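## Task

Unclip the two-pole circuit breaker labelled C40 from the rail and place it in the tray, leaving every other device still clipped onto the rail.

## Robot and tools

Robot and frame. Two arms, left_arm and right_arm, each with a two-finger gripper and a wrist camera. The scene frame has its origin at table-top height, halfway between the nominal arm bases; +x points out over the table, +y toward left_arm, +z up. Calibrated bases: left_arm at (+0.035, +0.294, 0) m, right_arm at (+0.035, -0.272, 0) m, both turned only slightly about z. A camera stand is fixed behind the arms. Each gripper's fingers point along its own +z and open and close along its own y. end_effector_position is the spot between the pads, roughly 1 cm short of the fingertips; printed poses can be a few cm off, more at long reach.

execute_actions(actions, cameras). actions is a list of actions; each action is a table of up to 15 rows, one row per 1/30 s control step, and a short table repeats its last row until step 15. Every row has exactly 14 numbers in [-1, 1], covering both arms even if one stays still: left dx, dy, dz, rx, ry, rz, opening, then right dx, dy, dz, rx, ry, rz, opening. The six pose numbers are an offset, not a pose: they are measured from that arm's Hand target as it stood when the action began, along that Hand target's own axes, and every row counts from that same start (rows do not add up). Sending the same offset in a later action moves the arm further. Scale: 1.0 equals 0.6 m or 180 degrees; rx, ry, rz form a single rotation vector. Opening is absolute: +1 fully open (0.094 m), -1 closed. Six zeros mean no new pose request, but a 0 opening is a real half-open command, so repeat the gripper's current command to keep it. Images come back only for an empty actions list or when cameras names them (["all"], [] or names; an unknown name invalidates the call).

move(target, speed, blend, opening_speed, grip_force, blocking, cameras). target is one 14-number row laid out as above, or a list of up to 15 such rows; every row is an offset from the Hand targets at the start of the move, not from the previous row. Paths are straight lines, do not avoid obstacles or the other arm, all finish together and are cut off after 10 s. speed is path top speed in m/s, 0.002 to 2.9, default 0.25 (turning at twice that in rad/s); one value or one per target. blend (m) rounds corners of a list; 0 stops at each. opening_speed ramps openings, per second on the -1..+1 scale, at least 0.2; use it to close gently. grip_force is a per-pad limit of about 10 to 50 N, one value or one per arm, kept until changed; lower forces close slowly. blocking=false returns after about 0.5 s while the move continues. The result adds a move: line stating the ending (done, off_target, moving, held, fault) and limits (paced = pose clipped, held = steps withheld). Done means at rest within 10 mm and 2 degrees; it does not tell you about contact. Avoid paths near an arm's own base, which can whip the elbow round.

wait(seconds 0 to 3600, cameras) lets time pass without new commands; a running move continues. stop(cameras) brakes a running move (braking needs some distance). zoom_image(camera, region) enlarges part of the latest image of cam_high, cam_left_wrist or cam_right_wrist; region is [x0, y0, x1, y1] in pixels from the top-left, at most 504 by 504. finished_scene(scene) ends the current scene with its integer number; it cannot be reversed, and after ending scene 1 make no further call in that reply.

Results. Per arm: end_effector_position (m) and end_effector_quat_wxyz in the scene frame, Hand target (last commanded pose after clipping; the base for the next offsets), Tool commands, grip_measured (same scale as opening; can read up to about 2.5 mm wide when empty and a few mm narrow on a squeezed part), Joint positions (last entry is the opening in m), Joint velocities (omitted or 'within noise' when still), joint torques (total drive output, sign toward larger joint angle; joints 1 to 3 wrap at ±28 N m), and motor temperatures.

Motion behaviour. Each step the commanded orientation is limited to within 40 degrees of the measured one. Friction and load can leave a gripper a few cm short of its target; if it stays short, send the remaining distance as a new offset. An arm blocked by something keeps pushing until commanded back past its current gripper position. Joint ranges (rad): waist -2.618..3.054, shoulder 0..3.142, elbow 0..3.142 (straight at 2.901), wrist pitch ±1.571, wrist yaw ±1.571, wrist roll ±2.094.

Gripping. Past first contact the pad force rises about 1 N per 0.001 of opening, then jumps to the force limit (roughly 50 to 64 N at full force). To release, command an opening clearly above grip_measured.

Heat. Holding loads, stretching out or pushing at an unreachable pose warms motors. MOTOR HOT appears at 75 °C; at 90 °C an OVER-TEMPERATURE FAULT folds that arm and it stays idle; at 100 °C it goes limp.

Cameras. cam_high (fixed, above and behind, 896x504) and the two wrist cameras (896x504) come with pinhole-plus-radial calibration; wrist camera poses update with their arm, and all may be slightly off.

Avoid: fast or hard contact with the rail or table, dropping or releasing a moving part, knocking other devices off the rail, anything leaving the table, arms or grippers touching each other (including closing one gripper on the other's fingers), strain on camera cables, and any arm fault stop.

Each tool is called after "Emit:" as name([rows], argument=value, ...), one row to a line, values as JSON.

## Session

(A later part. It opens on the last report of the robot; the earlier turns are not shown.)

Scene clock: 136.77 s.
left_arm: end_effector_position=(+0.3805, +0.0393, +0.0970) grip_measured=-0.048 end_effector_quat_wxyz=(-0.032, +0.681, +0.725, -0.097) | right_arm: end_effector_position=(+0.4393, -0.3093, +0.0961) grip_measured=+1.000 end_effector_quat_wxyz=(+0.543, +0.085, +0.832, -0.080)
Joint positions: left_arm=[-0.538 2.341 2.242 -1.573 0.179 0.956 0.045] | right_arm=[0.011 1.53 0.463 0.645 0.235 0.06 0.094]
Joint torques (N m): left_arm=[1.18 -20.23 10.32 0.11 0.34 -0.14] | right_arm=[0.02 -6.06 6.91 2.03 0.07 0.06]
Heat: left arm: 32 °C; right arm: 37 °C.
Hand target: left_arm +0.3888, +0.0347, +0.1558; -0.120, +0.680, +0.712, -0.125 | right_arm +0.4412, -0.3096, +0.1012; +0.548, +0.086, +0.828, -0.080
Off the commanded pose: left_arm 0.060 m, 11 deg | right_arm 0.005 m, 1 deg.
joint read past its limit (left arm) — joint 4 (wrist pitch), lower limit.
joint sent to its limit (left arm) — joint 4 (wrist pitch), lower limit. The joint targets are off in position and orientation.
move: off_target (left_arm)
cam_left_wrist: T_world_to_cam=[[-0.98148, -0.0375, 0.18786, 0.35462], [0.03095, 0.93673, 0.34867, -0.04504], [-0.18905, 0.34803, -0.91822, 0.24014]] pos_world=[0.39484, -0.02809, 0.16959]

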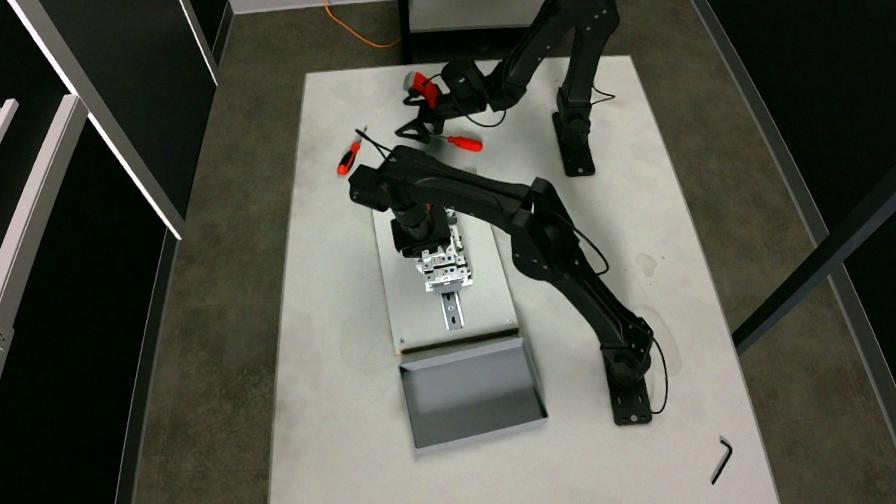

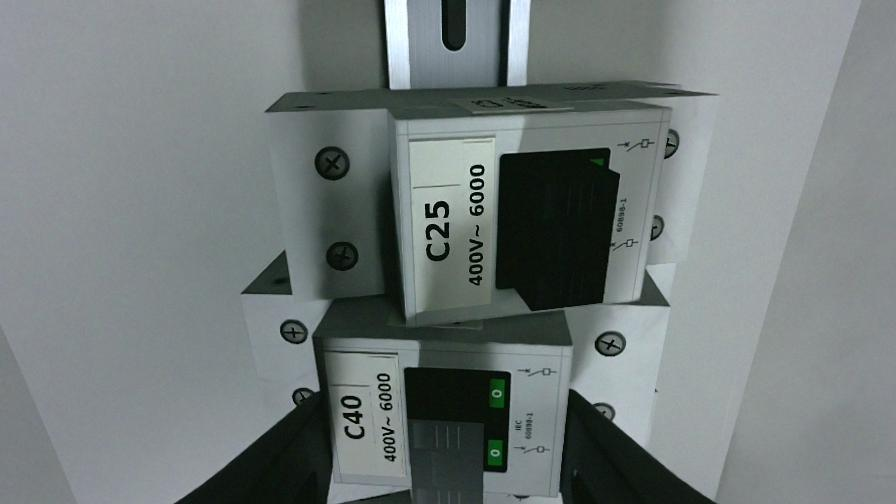

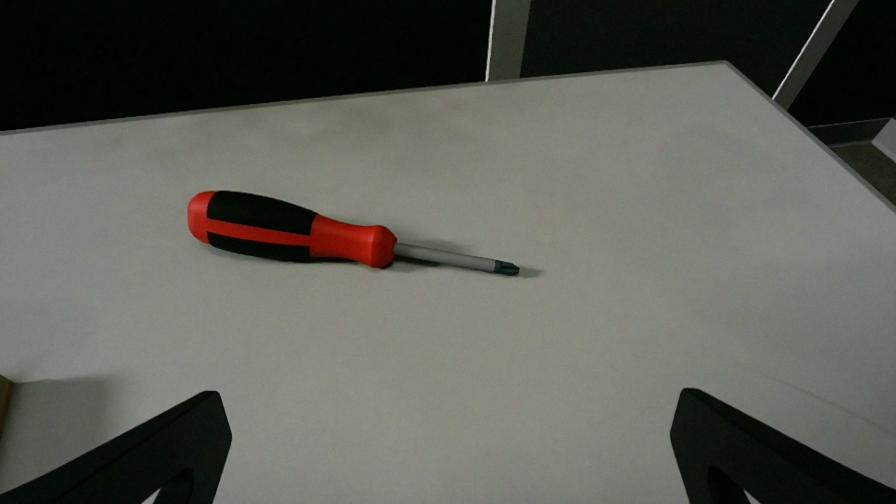

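Emit:
move(target=[0,0.1,-0.035,0,0,0,-0.35,0,0,0,0,0,0,1], cameras=["cam_high","cam_left_wrist"], speed=0.05)

Emit:
zoom_image(camera="cam_high", region=[370, 150, 520, 300])

Scene clock: 145.50 s.
left_arm: end_effector_position=(+0.3860, +0.0396, +0.0990) grip_measured=-0.048 end_effector_quat_wxyz=(-0.027, +0.678, +0.725, -0.118) | right_arm: end_effector_position=(+0.4393, -0.3093, +0.0961) grip_measured=+1.000 end_effector_quat_wxyz=(+0.543, +0.085, +0.832, -0.080)
Joint positions: left_arm=[-0.514 2.371 2.296 -1.601 0.219 0.976 0.045] | right_arm=[0.011 1.53 0.463 0.645 0.235 0.06 0.094]
Joint torques (N m): left_arm=[6.28 -12.98 26.51 0.38 0.01 0.09] | right_arm=[0.05 -6.09 6.94 2.03 0.07 0.06]
Heat: left arm: 35 °C; right arm: 37 °C.
Hand target: left_arm +0.4522, +0.0375, +0.1552; -0.120, +0.680, +0.712, -0.125 | right_arm +0.4412, -0.3096, +0.1012; +0.548, +0.086, +0.828, -0.080
Off the commanded pose: left_arm 0.087 m, 11 deg | right_arm 0.005 m, 1 deg.
joint read past its limit (left arm) — joint 4 (wrist pitch), lower limit.
joint sent to its limit (left arm) — joint 4 (wrist pitch), lower limit. The joint targets are off in position and orientation.
move: off_target (left_arm)
cam_left_wrist: T_world_to_cam=[[-0.97686, -0.03749, 0.21055, 0.35571], [0.0314, 0.9487, 0.31462, -0.04338], [-0.21154, 0.31396, -0.92557, 0.25362]] pos_world=[0.4025, -0.02513, 0.1735]

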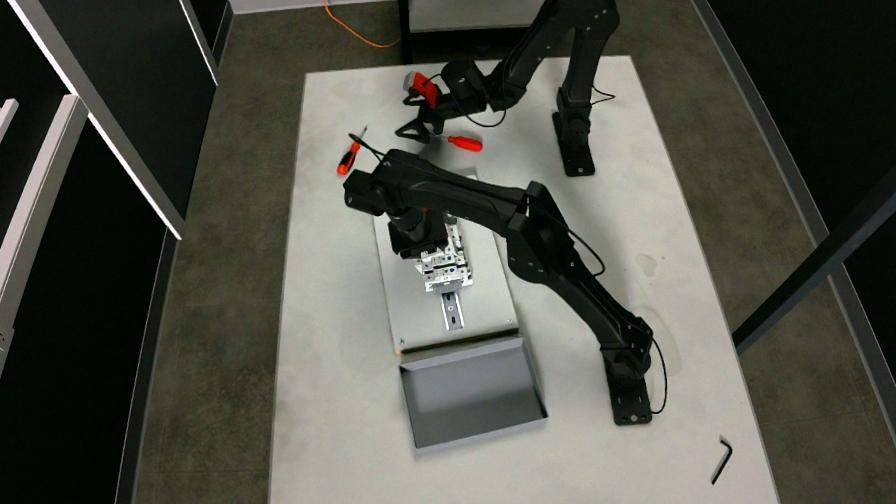

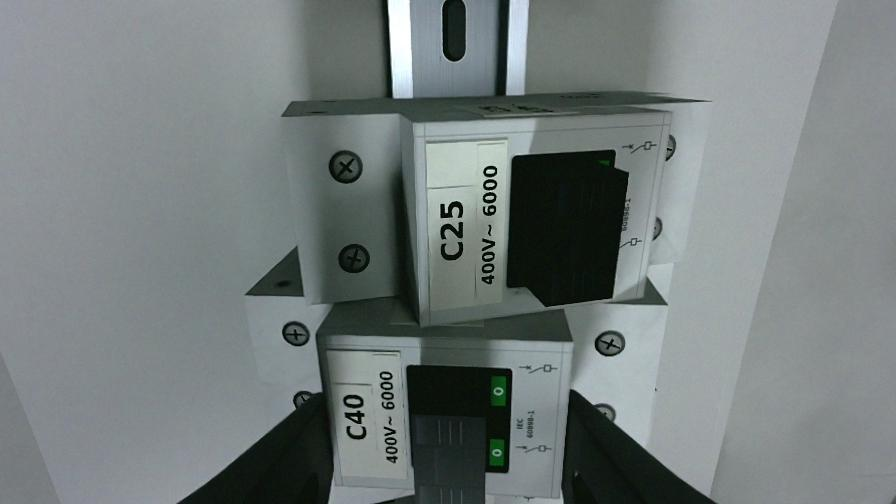

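Scaled by 3.360 from the camera's image (finer frame: 1280x720).

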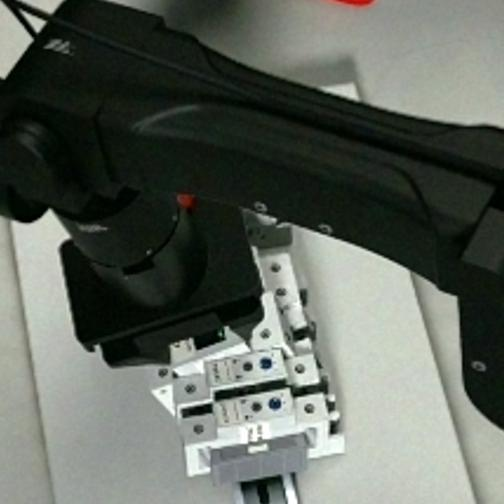

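Emit:
move([
  [0,-0.094,0.14,-0.111,0,0,-0.2,0,0,0,0,0,0,1],
  [0,-0.094,0.14,-0.111,0,0,1,0,0,0,0,0,0,1],
  [0,-0.163,-0.048,-0.111,0,0,1,-0.102,-0.079,-0.435,-0.065,0.193,-0.039,1],
], cameras=["all"], speed=0.2)

Emit:
zoom_image(camera="cam_left_wrist", region=[250, 50, 690, 450])

Scene clock: 175.30 s.
left_arm: end_effector_position=(+0.3739, +0.0343, +0.1928) grip_measured=+0.998 end_effector_quat_wxyz=(+0.079, +0.689, +0.720, +0.012) | right_arm: end_effector_position=(+0.2207, -0.3017, +0.2520) grip_measured=+1.000 end_effector_quat_wxyz=(+0.267, +0.003, +0.964, -0.004)
Joint positions: left_arm=[-0.634 2.102 2.243 -1.554 -0.006 0.87 0.094] | right_arm=[-0.301 0.893 1.257 -1.411 -0.145 -0.258 0.094]
Joint torques (N m): left_arm=[-0.4 -12.63 9.83 0.39 0.03 -0.05] | right_arm=[-0.51 0.18 9.39 1.31 -0.22 0.01]
Motor temperatures (°C): left_arm=[19 37 58 23 17 20 19] | right_arm=[22 23 37 31 21 17 20]
Heat: left arm: 58 °C; right arm: 37 °C.
Hand target: left_arm +0.3703, +0.0337, +0.2156; +0.000, +0.691, +0.723, +0.000 | right_arm +0.2206, -0.2999, +0.2604; +0.276, +0.000, +0.961, +0.000
Off the commanded pose: left_arm 0.023 m, 9 deg | right_arm 0.009 m, 1 deg.
joint sent to its limit (left arm) — joint 4 (wrist pitch), lower limit. The joint targets are off in orientation, not in position.
move: off_target (left_arm)
cam_left_wrist: T_world_to_cam=[[-0.99198, -0.03307, -0.12202, 0.39345], [-0.07392, 0.93474, 0.34756, -0.03399], [0.10257, 0.35379, -0.92968, 0.22152]] pos_world=[0.36507, -0.03359, 0.26576]
cam_right_wrist: T_world_to_cam=[[-0.02939, -0.99946, -0.01456, -0.29032], [-0.99365, 0.03079, -0.10826, 0.29466], [0.10865, 0.01129, -0.99402, 0.3194]] pos_world=[0.24955, -0.30284, 0.34516]

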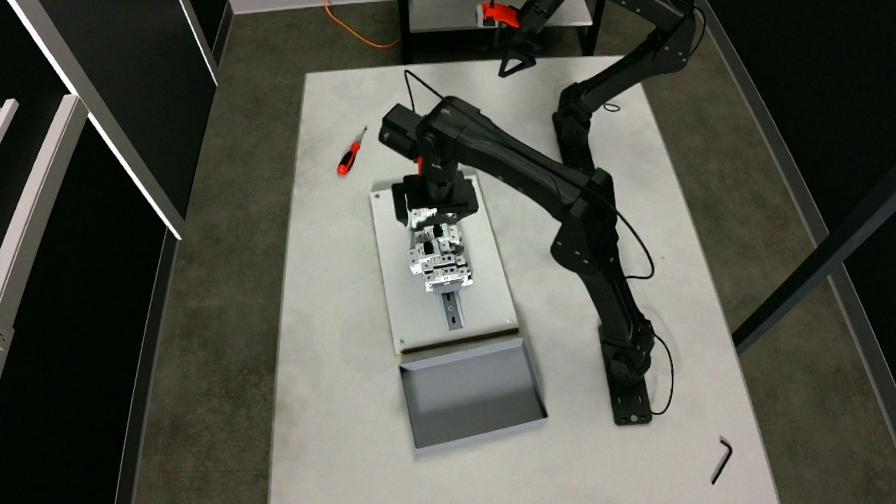

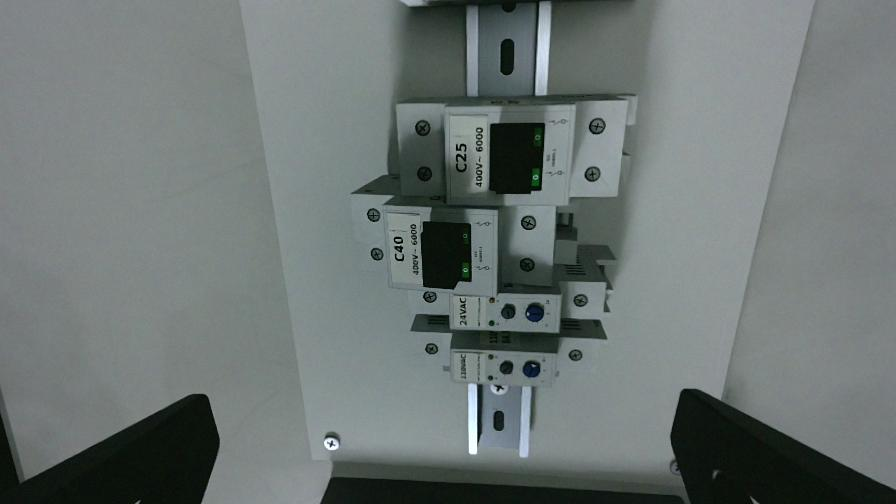

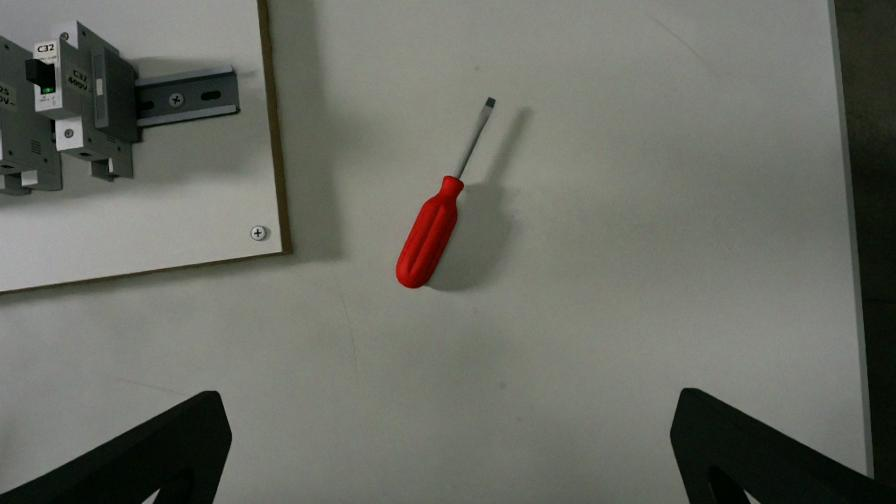

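Scaled by 1.145 from the camera's image (finer frame: 1280x720).

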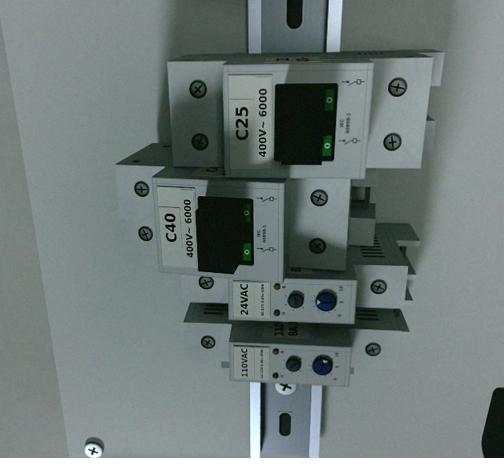

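Emit:
move([
  [0.004,0.028,0.215,0,0,0,1,0,0,0,0,0,0,1],
  [0.004,0.028,0.215,0,0,0,-0.3,0,0,0,0,0,0,1],
  [0.004,0.028,0.05,0,0,0,-0.3,0,0,0,0,0,0,1],
], cameras=["all"], speed=0.12, opening_speed=0.8)

Emit:
zoom_image(camera="cam_high", region=[370, 150, 520, 300])

Scene clock: 185.73 s.
left_arm: end_effector_position=(+0.3871, +0.0353, +0.1617) grip_measured=-0.298 end_effector_quat_wxyz=(+0.046, +0.689, +0.723, +0.008) | right_arm: end_effector_position=(+0.2207, -0.3016, +0.2520) grip_measured=+1.000 end_effector_quat_wxyz=(+0.267, +0.002, +0.964, -0.004)
Joint positions: left_arm=[-0.613 2.195 2.27 -1.553 -0.005 0.886 0.033] | right_arm=[-0.301 0.893 1.257 -1.412 -0.145 -0.258 0.094]
Joint torques (N m): left_arm=[0.46 -13.52 9.89 0.27 0.03 0.11] | right_arm=[-0.51 0.18 9.42 1.31 -0.22 0]
Motor temperatures (°C): left_arm=[19 36 46 23 17 20 18] | right_arm=[22 23 37 29 21 17 20]
Heat: left arm: 46 °C; right arm: 37 °C.
Hand target: left_arm +0.3870, +0.0370, +0.1855; +0.000, +0.691, +0.723, +0.000 | right_arm +0.2206, -0.2999, +0.2604; +0.276, +0.000, +0.961, +0.000
Off the commanded pose: left_arm 0.024 m, 5 deg | right_arm 0.009 m, 1 deg.
joint sent to its limit (left arm) — joint 4 (wrist pitch), lower limit. The joint targets are off in orientation, not in position.
move: off_target (left_arm); target 2's new opening was sent with left_arm's hand 0.011 m and 1 deg from that target
cam_left_wrist: T_world_to_cam=[[-0.99685, -0.03446, -0.07144, 0.39651], [-0.05962, 0.91965, 0.3882, -0.03476], [0.05232, 0.39123, -0.9188, 0.20724]] pos_world=[0.38234, -0.03545, 0.23224]
cam_right_wrist: T_world_to_cam=[[-0.02886, -0.99947, -0.0148, -0.29028], [-0.99368, 0.03029, -0.10806, 0.29433], [0.10845, 0.01159, -0.99403, 0.31946]] pos_world=[0.24945, -0.30274, 0.34506]

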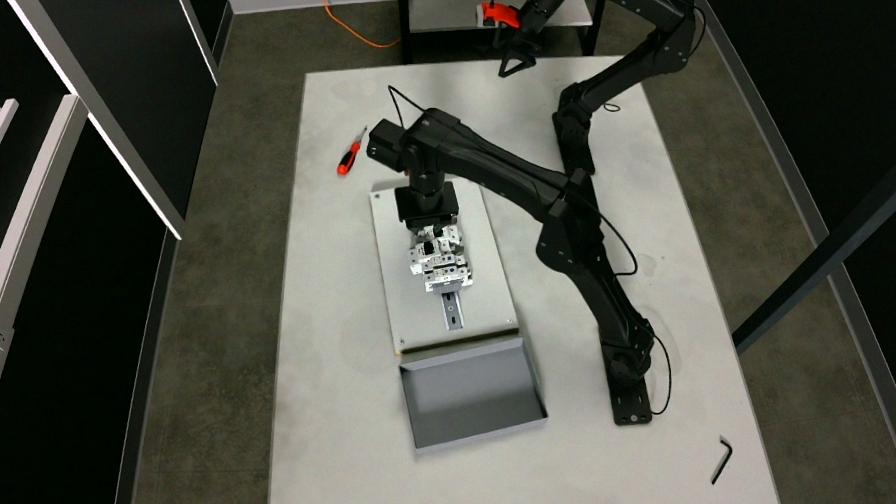

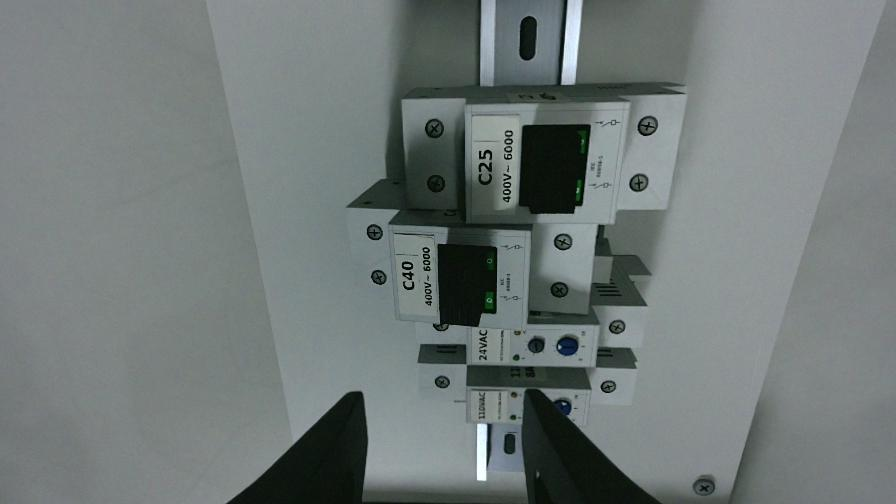

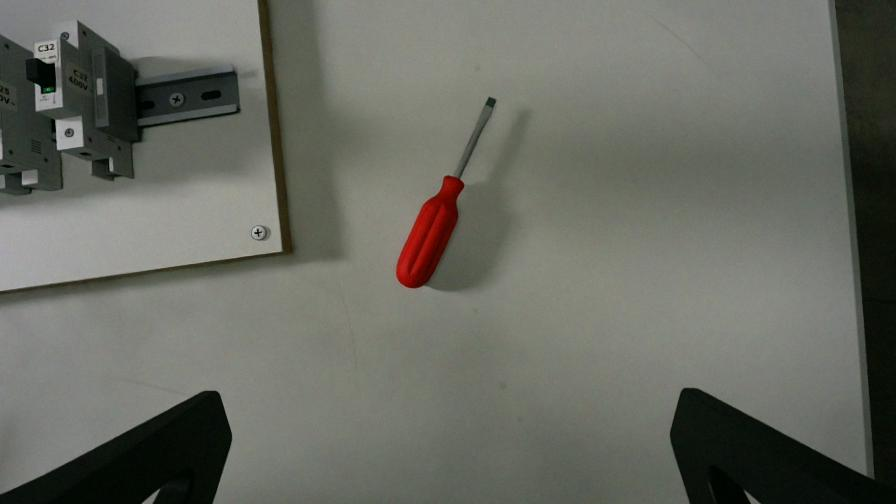

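Scaled by 3.360 from the camera's image (finer frame: 1280x720).

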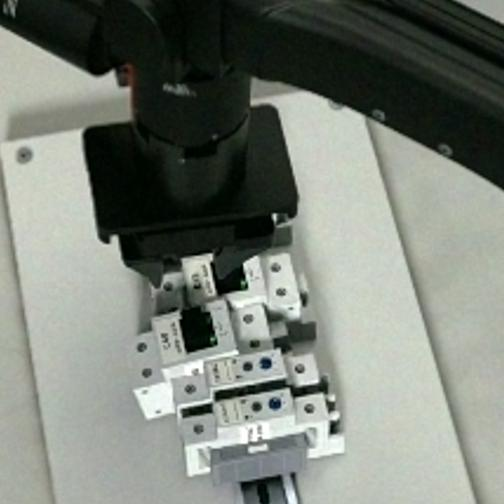

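Emit:
move([
  [0.008,0,0.1,0,0,0,1,0,0,0,0,0,0,1],
  [0.008,0,0.196,0,0,0,1,0,0,0,0,0,0,1],
  [0.008,0,0.196,0,0,0,-0.3,0,0,0,0,0,0,1],
], cameras=["all"], speed=0.12, opening_speed=0.8)

Emit:
zoom_image(camera="cam_high", region=[370, 150, 520, 300])

Scene clock: 199.33 s.
left_arm: end_effector_position=(+0.3753, +0.0435, +0.0819) grip_measured=+0.419 end_effector_quat_wxyz=(-0.014, +0.691, +0.723, -0.003) | right_arm: end_effector_position=(+0.2207, -0.3016, +0.2520) grip_measured=+1.000 end_effector_quat_wxyz=(+0.267, +0.002, +0.964, -0.004)
Joint positions: left_arm=[-0.611 2.212 1.98 -1.367 0.002 0.891 0.067] | right_arm=[-0.301 0.893 1.257 -1.412 -0.145 -0.258 0.094]
Joint torques (N m): left_arm=[1.13 -9.69 5.03 0.92 -0.03 0.14] | right_arm=[-0.55 0.2 9.39 1.32 -0.22 0]
Motor temperatures (°C): left_arm=[18 34 38 23 17 20 18] | right_arm=[22 23 38 28 21 17 20]
Heat: left arm: 38 °C; right arm: 38 °C.
Hand target: left_arm +0.3868, +0.0418, +0.0681; +0.000, +0.691, +0.723, +0.000 | right_arm +0.2206, -0.2999, +0.2604; +0.276, +0.000, +0.961, +0.000
Off the commanded pose: left_arm 0.018 m, 2 deg | right_arm 0.009 m, 1 deg.
move: off_target (left_arm); target 3's new opening was sent with left_arm's hand 0.016 m and 2 deg from that target
cam_left_wrist: T_world_to_cam=[[-0.99917, -0.0298, 0.0279, 0.37188], [-0.01396, 0.89173, 0.45236, -0.03317], [-0.03836, 0.45159, -0.8914, 0.1605]] pos_world=[0.37726, -0.03182, 0.1477]
cam_right_wrist: T_world_to_cam=[[-0.02886, -0.99947, -0.0148, -0.29028], [-0.99368, 0.03029, -0.10806, 0.29433], [0.10845, 0.01159, -0.99403, 0.31946]] pos_world=[0.24945, -0.30274, 0.34506]

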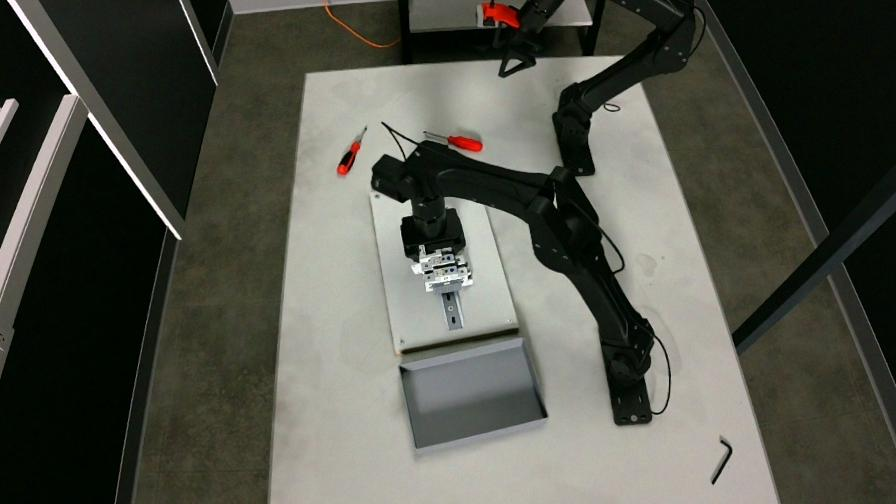

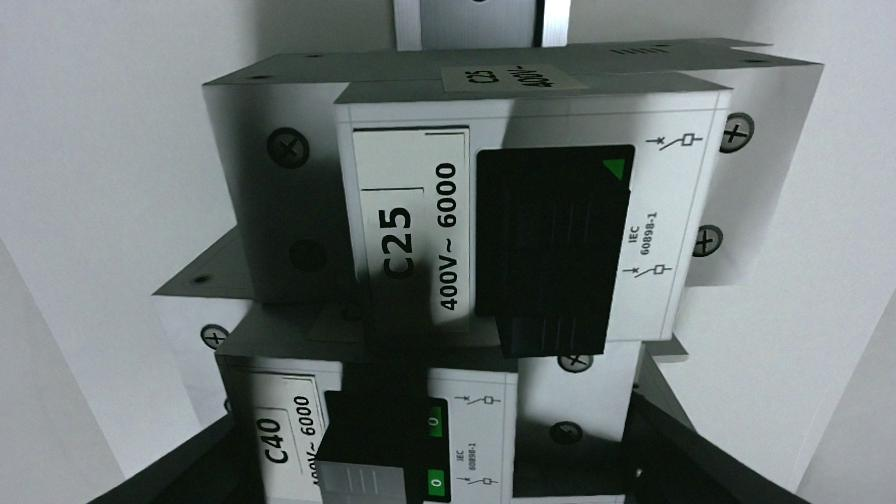

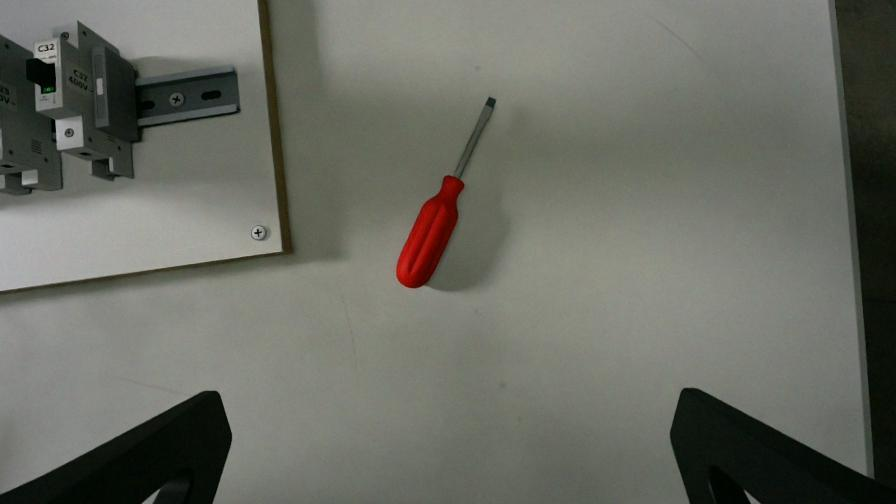

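Scaled by 3.360 from the camera's image (finer frame: 1280x720).

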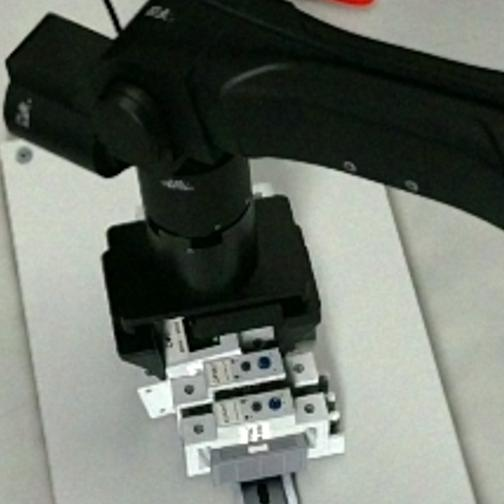

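Emit:
move([
  [0,0,0,0,0,0,1,0,0,0,0,0,0,1],
  [0,0,-0.06,0,0,0,1,0,0,0,0,0,0,1],
  [-0.016,0.006,-0.06,0,0,0,1,0,0,0,0,0,0,1],
  [-0.016,0.006,0.0,0,0,0,1,0,0,0,0,0,0,1],
  [-0.016,0.006,0.0,0,0,0,-0.3,0,0,0,0,0,0,1],
], cameras=["all"], speed=0.12, opening_speed=0.9)

Emit:
zoom_image(camera="cam_high", region=[370, 150, 520, 300])

Scene clock: 212.40 s.
left_arm: end_effector_position=(+0.3773, +0.0347, +0.0867) grip_measured=+0.486 end_effector_quat_wxyz=(-0.010, +0.692, +0.722, -0.017) | right_arm: end_effector_position=(+0.2207, -0.3016, +0.2520) grip_measured=+1.000 end_effector_quat_wxyz=(+0.267, +0.002, +0.964, -0.004)
Joint positions: left_arm=[-0.613 2.24 2.045 -1.399 0.032 0.893 0.07] | right_arm=[-0.301 0.893 1.257 -1.412 -0.145 -0.258 0.094]
Joint torques (N m): left_arm=[0.08 -9.02 5.26 0.98 -0.29 -0.03] | right_arm=[-0.55 0.2 9.43 1.32 -0.22 -0.01]
Heat: left arm: 36 °C; right arm: 38 °C.
Hand target: left_arm +0.3908, +0.0323, +0.0680; +0.000, +0.691, +0.723, +0.000 | right_arm +0.2206, -0.2999, +0.2604; +0.276, +0.000, +0.961, +0.000
Off the commanded pose: left_arm 0.023 m, 2 deg | right_arm 0.009 m, 1 deg.
move: off_target (left_arm); target 5's new opening was sent with left_arm's hand 0.022 m and 3 deg from that target
cam_left_wrist: T_world_to_cam=[[-0.99875, -0.02576, 0.04286, 0.37197], [-0.00493, 0.90368, 0.42818, -0.02913], [-0.04976, 0.42744, -0.90268, 0.17499]] pos_world=[0.38007, -0.03889, 0.15449]
cam_right_wrist: T_world_to_cam=[[-0.02886, -0.99947, -0.0148, -0.29028], [-0.99368, 0.03029, -0.10806, 0.29433], [0.10845, 0.01159, -0.99403, 0.31946]] pos_world=[0.24945, -0.30274, 0.34506]

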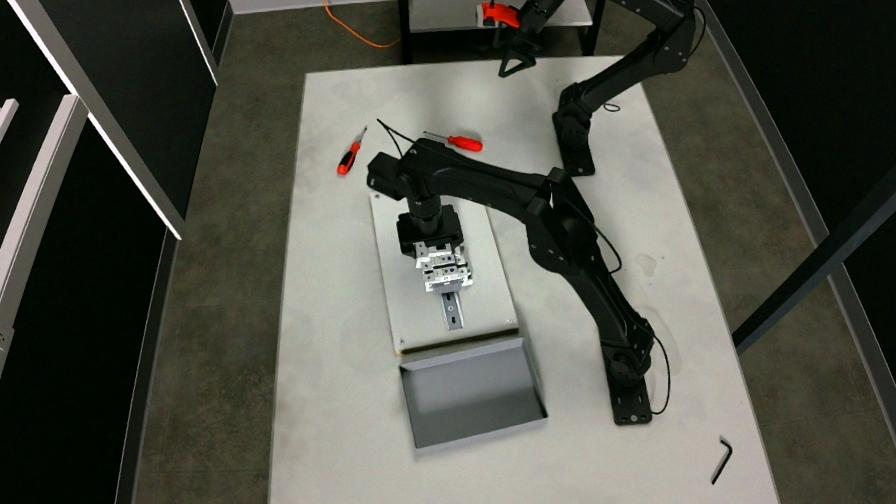

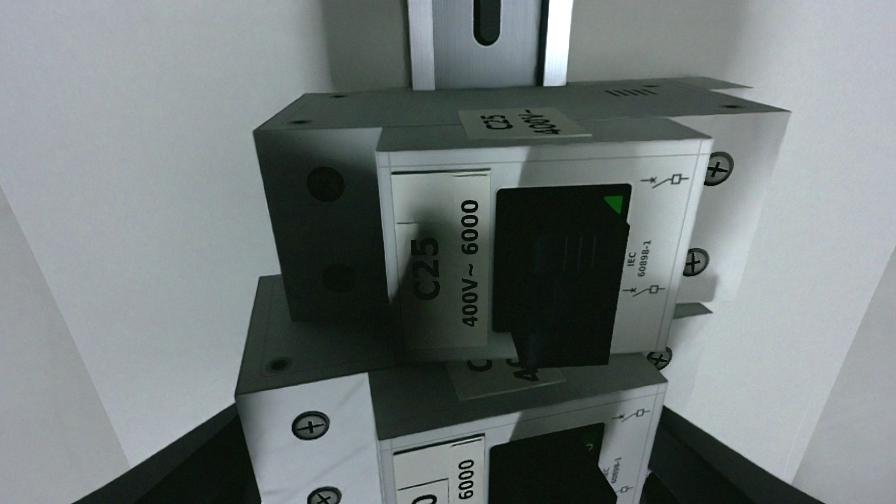

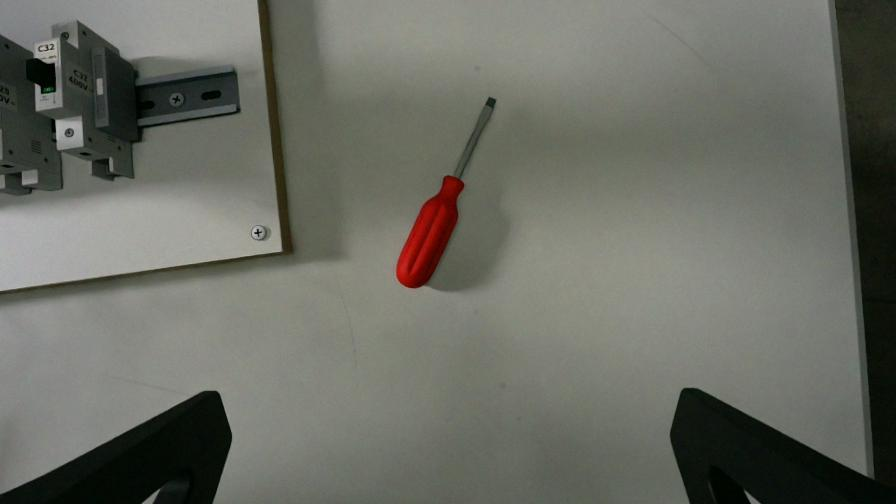

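Scaled by 3.360 from the camera's image (finer frame: 1280x720).

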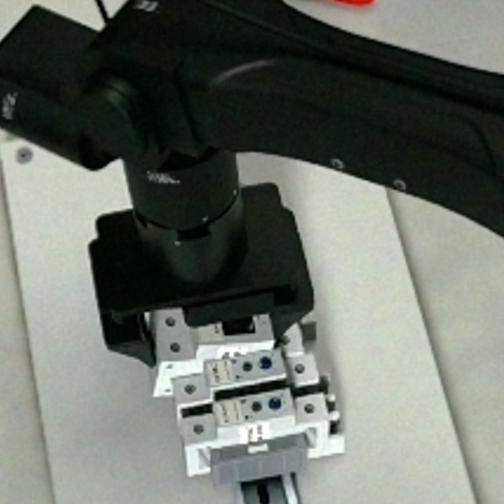

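Emit:
move(target=[0,0,-0.16,0,0,0,0.2,0,0,0,0,0,0,1], cameras=["all"], speed=0.1)

Emit:
zoom_image(camera="cam_high", region=[370, 150, 520, 300])

Scene clock: 217.47 s.
left_arm: end_effector_position=(+0.3901, +0.0363, +0.1306) grip_measured=+0.485 end_effector_quat_wxyz=(+0.009, +0.689, +0.725, +0.007) | right_arm: end_effector_position=(+0.2207, -0.3016, +0.2520) grip_measured=+1.000 end_effector_quat_wxyz=(+0.267, +0.002, +0.964, -0.004)
Joint positions: left_arm=[-0.611 2.268 2.268 -1.552 -0.012 0.886 0.07] | right_arm=[-0.301 0.893 1.257 -1.412 -0.145 -0.258 0.094]
Joint torques (N m): left_arm=[-0.13 -15.2 11.1 0.13 0.07 0.07] | right_arm=[-0.53 0.2 9.39 1.32 -0.22 0]
Heat: left arm: 35 °C; right arm: 38 °C.
Hand target: left_arm +0.3908, +0.0323, +0.1640; +0.000, +0.691, +0.723, +0.000 | right_arm +0.2206, -0.2999, +0.2604; +0.276, +0.000, +0.961, +0.000
Off the commanded pose: left_arm 0.034 m, 1 deg | right_arm 0.009 m, 1 deg.
joint sent to its limit (left arm) — joint 4 (wrist pitch), lower limit. The joint targets are off in orientation, not in position.
move: off_target (left_arm)
cam_left_wrist: T_world_to_cam=[[-0.99922, -0.03495, -0.01825, 0.3914], [-0.03941, 0.89889, 0.4364, -0.03684], [0.00115, 0.43678, -0.89957, 0.19394]] pos_world=[0.38942, -0.03791, 0.19768]
cam_right_wrist: T_world_to_cam=[[-0.02886, -0.99947, -0.0148, -0.29028], [-0.99368, 0.03029, -0.10806, 0.29433], [0.10845, 0.01159, -0.99403, 0.31946]] pos_world=[0.24945, -0.30274, 0.34506]

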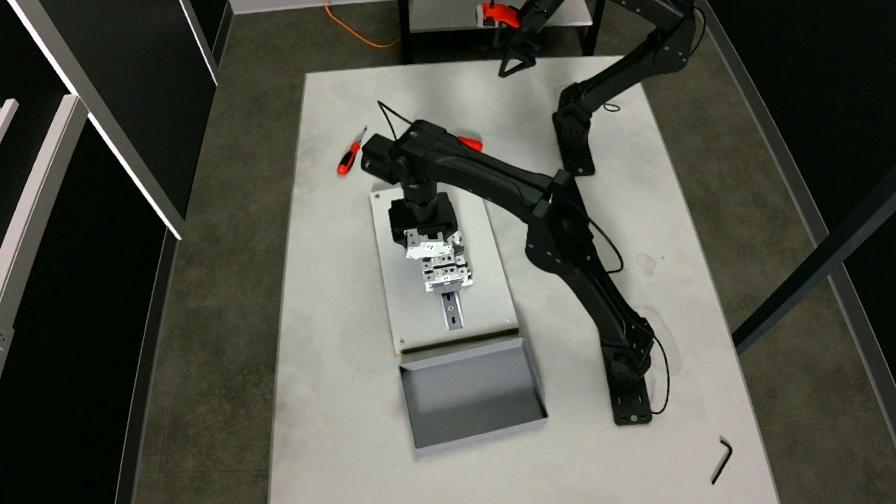

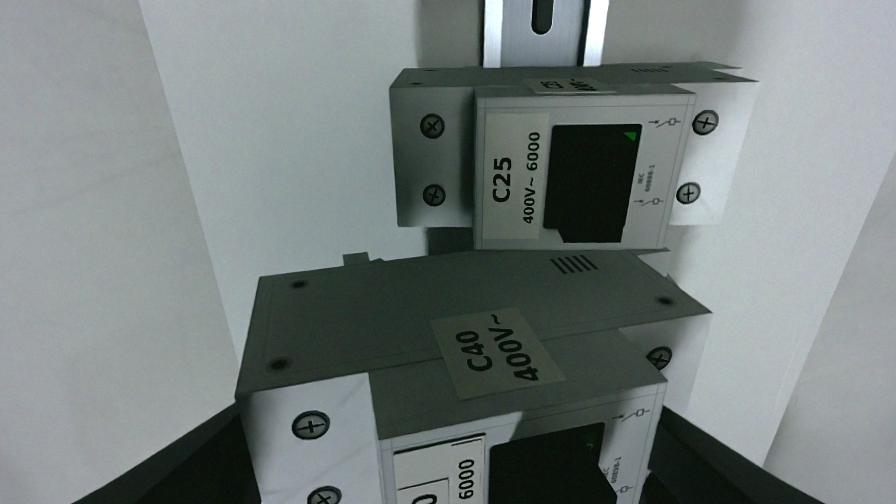

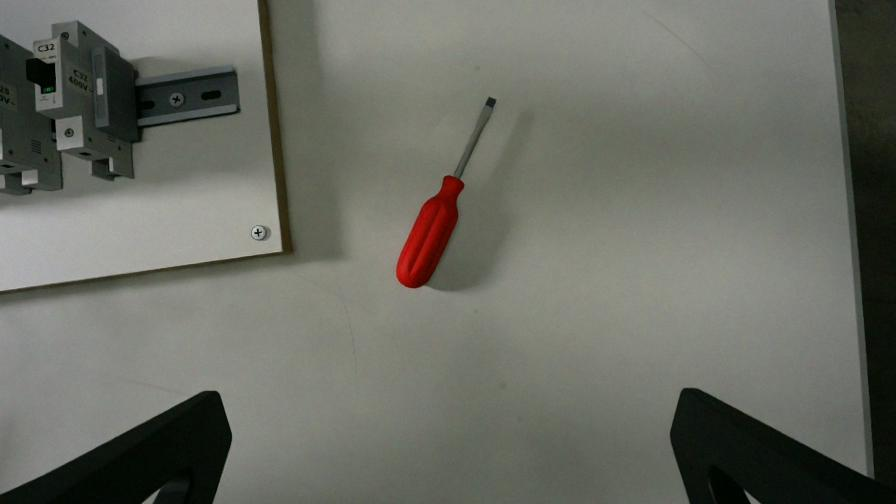

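Scaled by 3.360 from the camera's image (finer frame: 1280x720).

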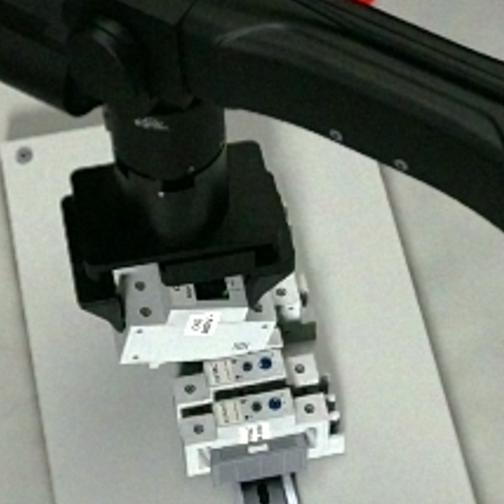

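Emit:
move([
  [0,0,-0.14,0,0,0,0.2,0,0,0,0,0,0,1],
  [0.424,-0.076,-0.14,0,0,0,0.2,0,0,0,0,0,0,1],
  [0.424,-0.076,0.11,0,0,0,0.2,0,0,0,0,0,0,1],
], cameras=["all"], speed=[0.2,0.25,0.12], blend=[0.03,0.03,0])

Scene clock: 227.67 s.
left_arm: end_effector_position=(+0.3339, +0.2857, +0.1006) grip_measured=+0.485 end_effector_quat_wxyz=(-0.001, +0.687, +0.726, +0.003) | right_arm: end_effector_position=(+0.2207, -0.3016, +0.2520) grip_measured=+1.000 end_effector_quat_wxyz=(+0.267, +0.002, +0.964, -0.004)
Joint positions: left_arm=[-0.011 1.679 1.32 -1.209 -0.007 1.482 0.07] | right_arm=[-0.301 0.893 1.257 -1.412 -0.145 -0.258 0.094]
Joint torques (N m): left_arm=[-0.06 -6.19 6.89 0.32 0.05 0.11] | right_arm=[-0.5 0.18 9.42 1.31 -0.23 0]
Heat: left arm: 37 °C; right arm: 38 °C.
Hand target: left_arm +0.3336, +0.2844, +0.0981; +0.000, +0.691, +0.723, +0.000 | right_arm +0.2206, -0.2999, +0.2604; +0.276, +0.000, +0.961, +0.000
Off the commanded pose: left_arm 0.003 m, 1 deg | right_arm 0.009 m, 1 deg.
move: done
cam_left_wrist: T_world_to_cam=[[-0.99924, -0.03902, 0.00151, 0.34258], [-0.03429, 0.89521, 0.44433, -0.25162], [-0.01869, 0.44394, -0.89586, 0.06229]] pos_world=[0.33485, 0.21097, 0.16709]
cam_right_wrist: T_world_to_cam=[[-0.02886, -0.99947, -0.0148, -0.29028], [-0.99368, 0.03029, -0.10806, 0.29433], [0.10845, 0.01159, -0.99403, 0.31946]] pos_world=[0.24945, -0.30274, 0.34506]

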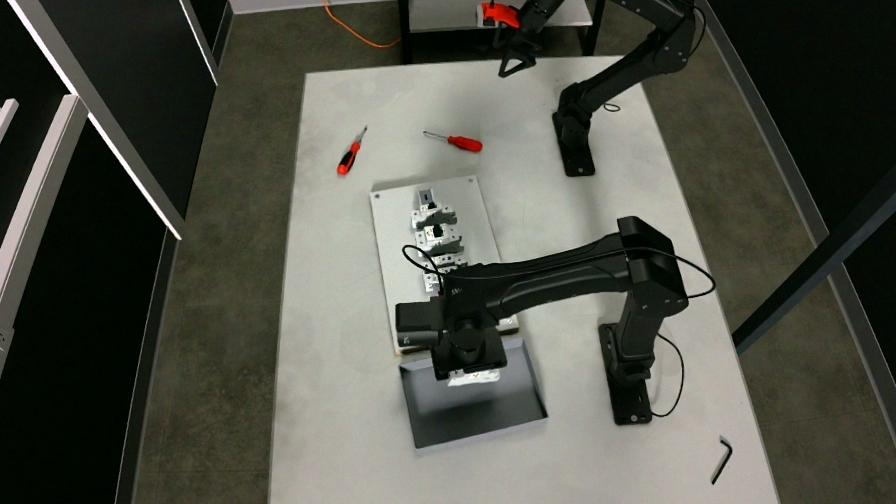

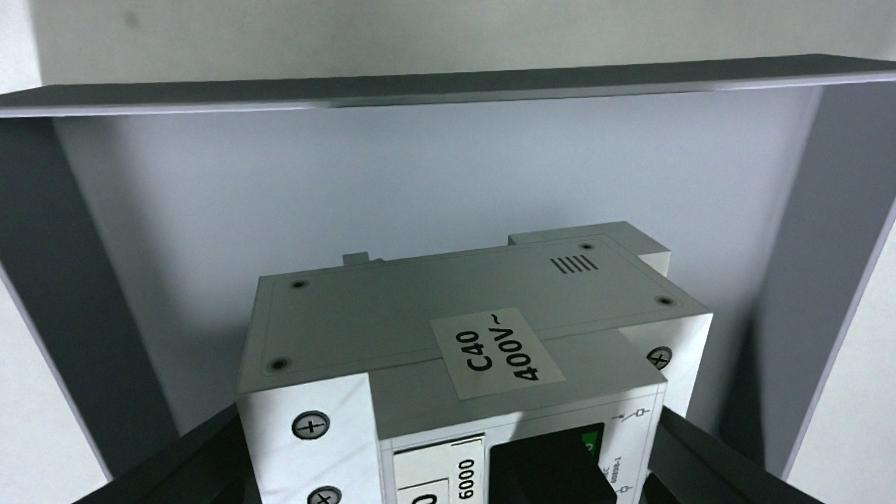

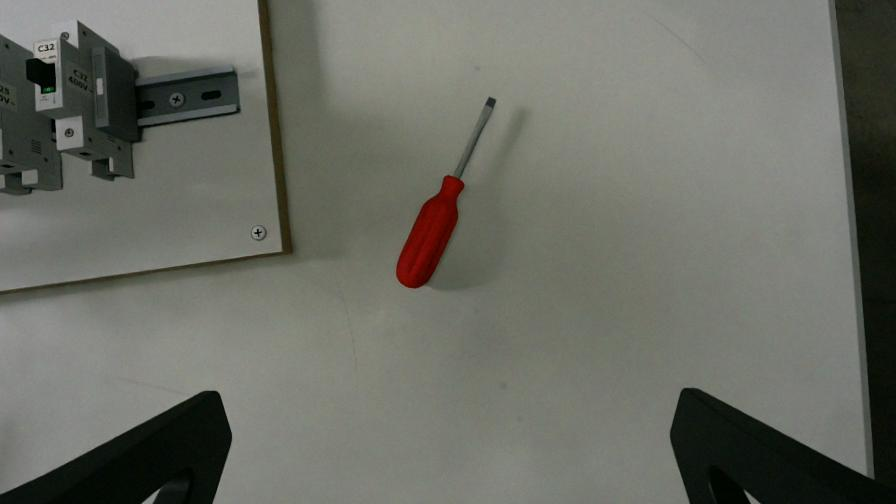

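Emit:
move([
  [0,0,0.055,0,0,0,0.2,0,0,0,0,0,0,1],
  [0,0,0.055,0,0,0,1,0,0,0,0,0,0,1],
  [0,0,-0.1,0,0,0,1,0,0,0,0,0,0,1],
], cameras=["cam_left_wrist"], speed=[0.04,0.1,0.15], opening_speed=0.5)

Scene clock: 236.67 s.
left_arm: end_effector_position=(+0.3325, +0.2857, +0.1466) grip_measured=+0.998 end_effector_quat_wxyz=(-0.011, +0.688, +0.726, -0.005) | right_arm: end_effector_position=(+0.2207, -0.3016, +0.2520) grip_measured=+1.000 end_effector_quat_wxyz=(+0.267, +0.002, +0.964, -0.004)
Joint positions: left_arm=[-0.011 1.694 1.52 -1.42 -0.007 1.482 0.094] | right_arm=[-0.301 0.893 1.257 -1.412 -0.145 -0.258 0.094]
Joint torques (N m): left_arm=[-0.03 -7.83 10.15 0.04 0.05 0.11] | right_arm=[-0.54 0.18 9.42 1.32 -0.23 0]
Heat: left arm: 36 °C; right arm: 38 °C.
Hand target: left_arm +0.3337, +0.2843, +0.1581; +0.000, +0.691, +0.723, +0.000 | right_arm +0.2206, -0.2999, +0.2604; +0.276, +0.000, +0.961, +0.000
Off the commanded pose: left_arm 0.012 m, 1 deg | right_arm 0.009 m, 1 deg.
move: off_target (left_arm)
cam_left_wrist: T_world_to_cam=[[-0.99889, -0.03828, 0.02748, 0.33703], [-0.02203, 0.89485, 0.44583, -0.27629], [-0.04165, 0.44473, -0.8947, 0.11077]] pos_world=[0.33518, 0.21087, 0.21302]

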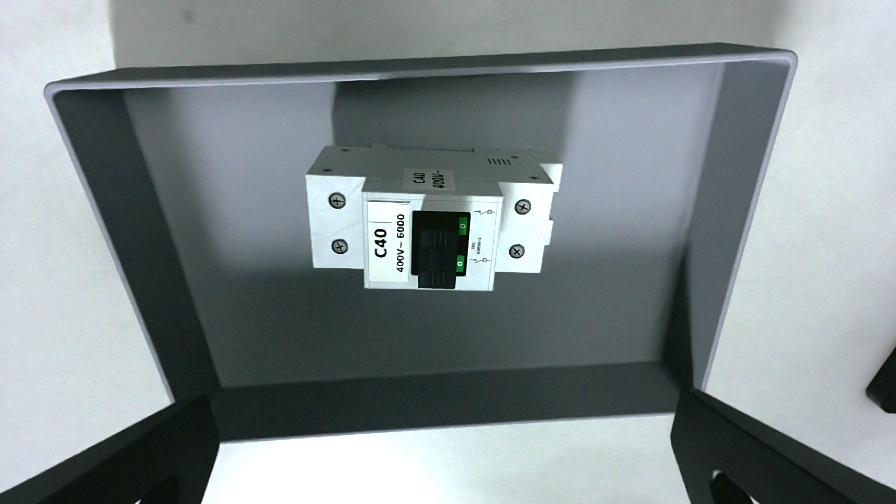

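Emit:
finished_scene(scene=1)

The scene is finished: the task was done.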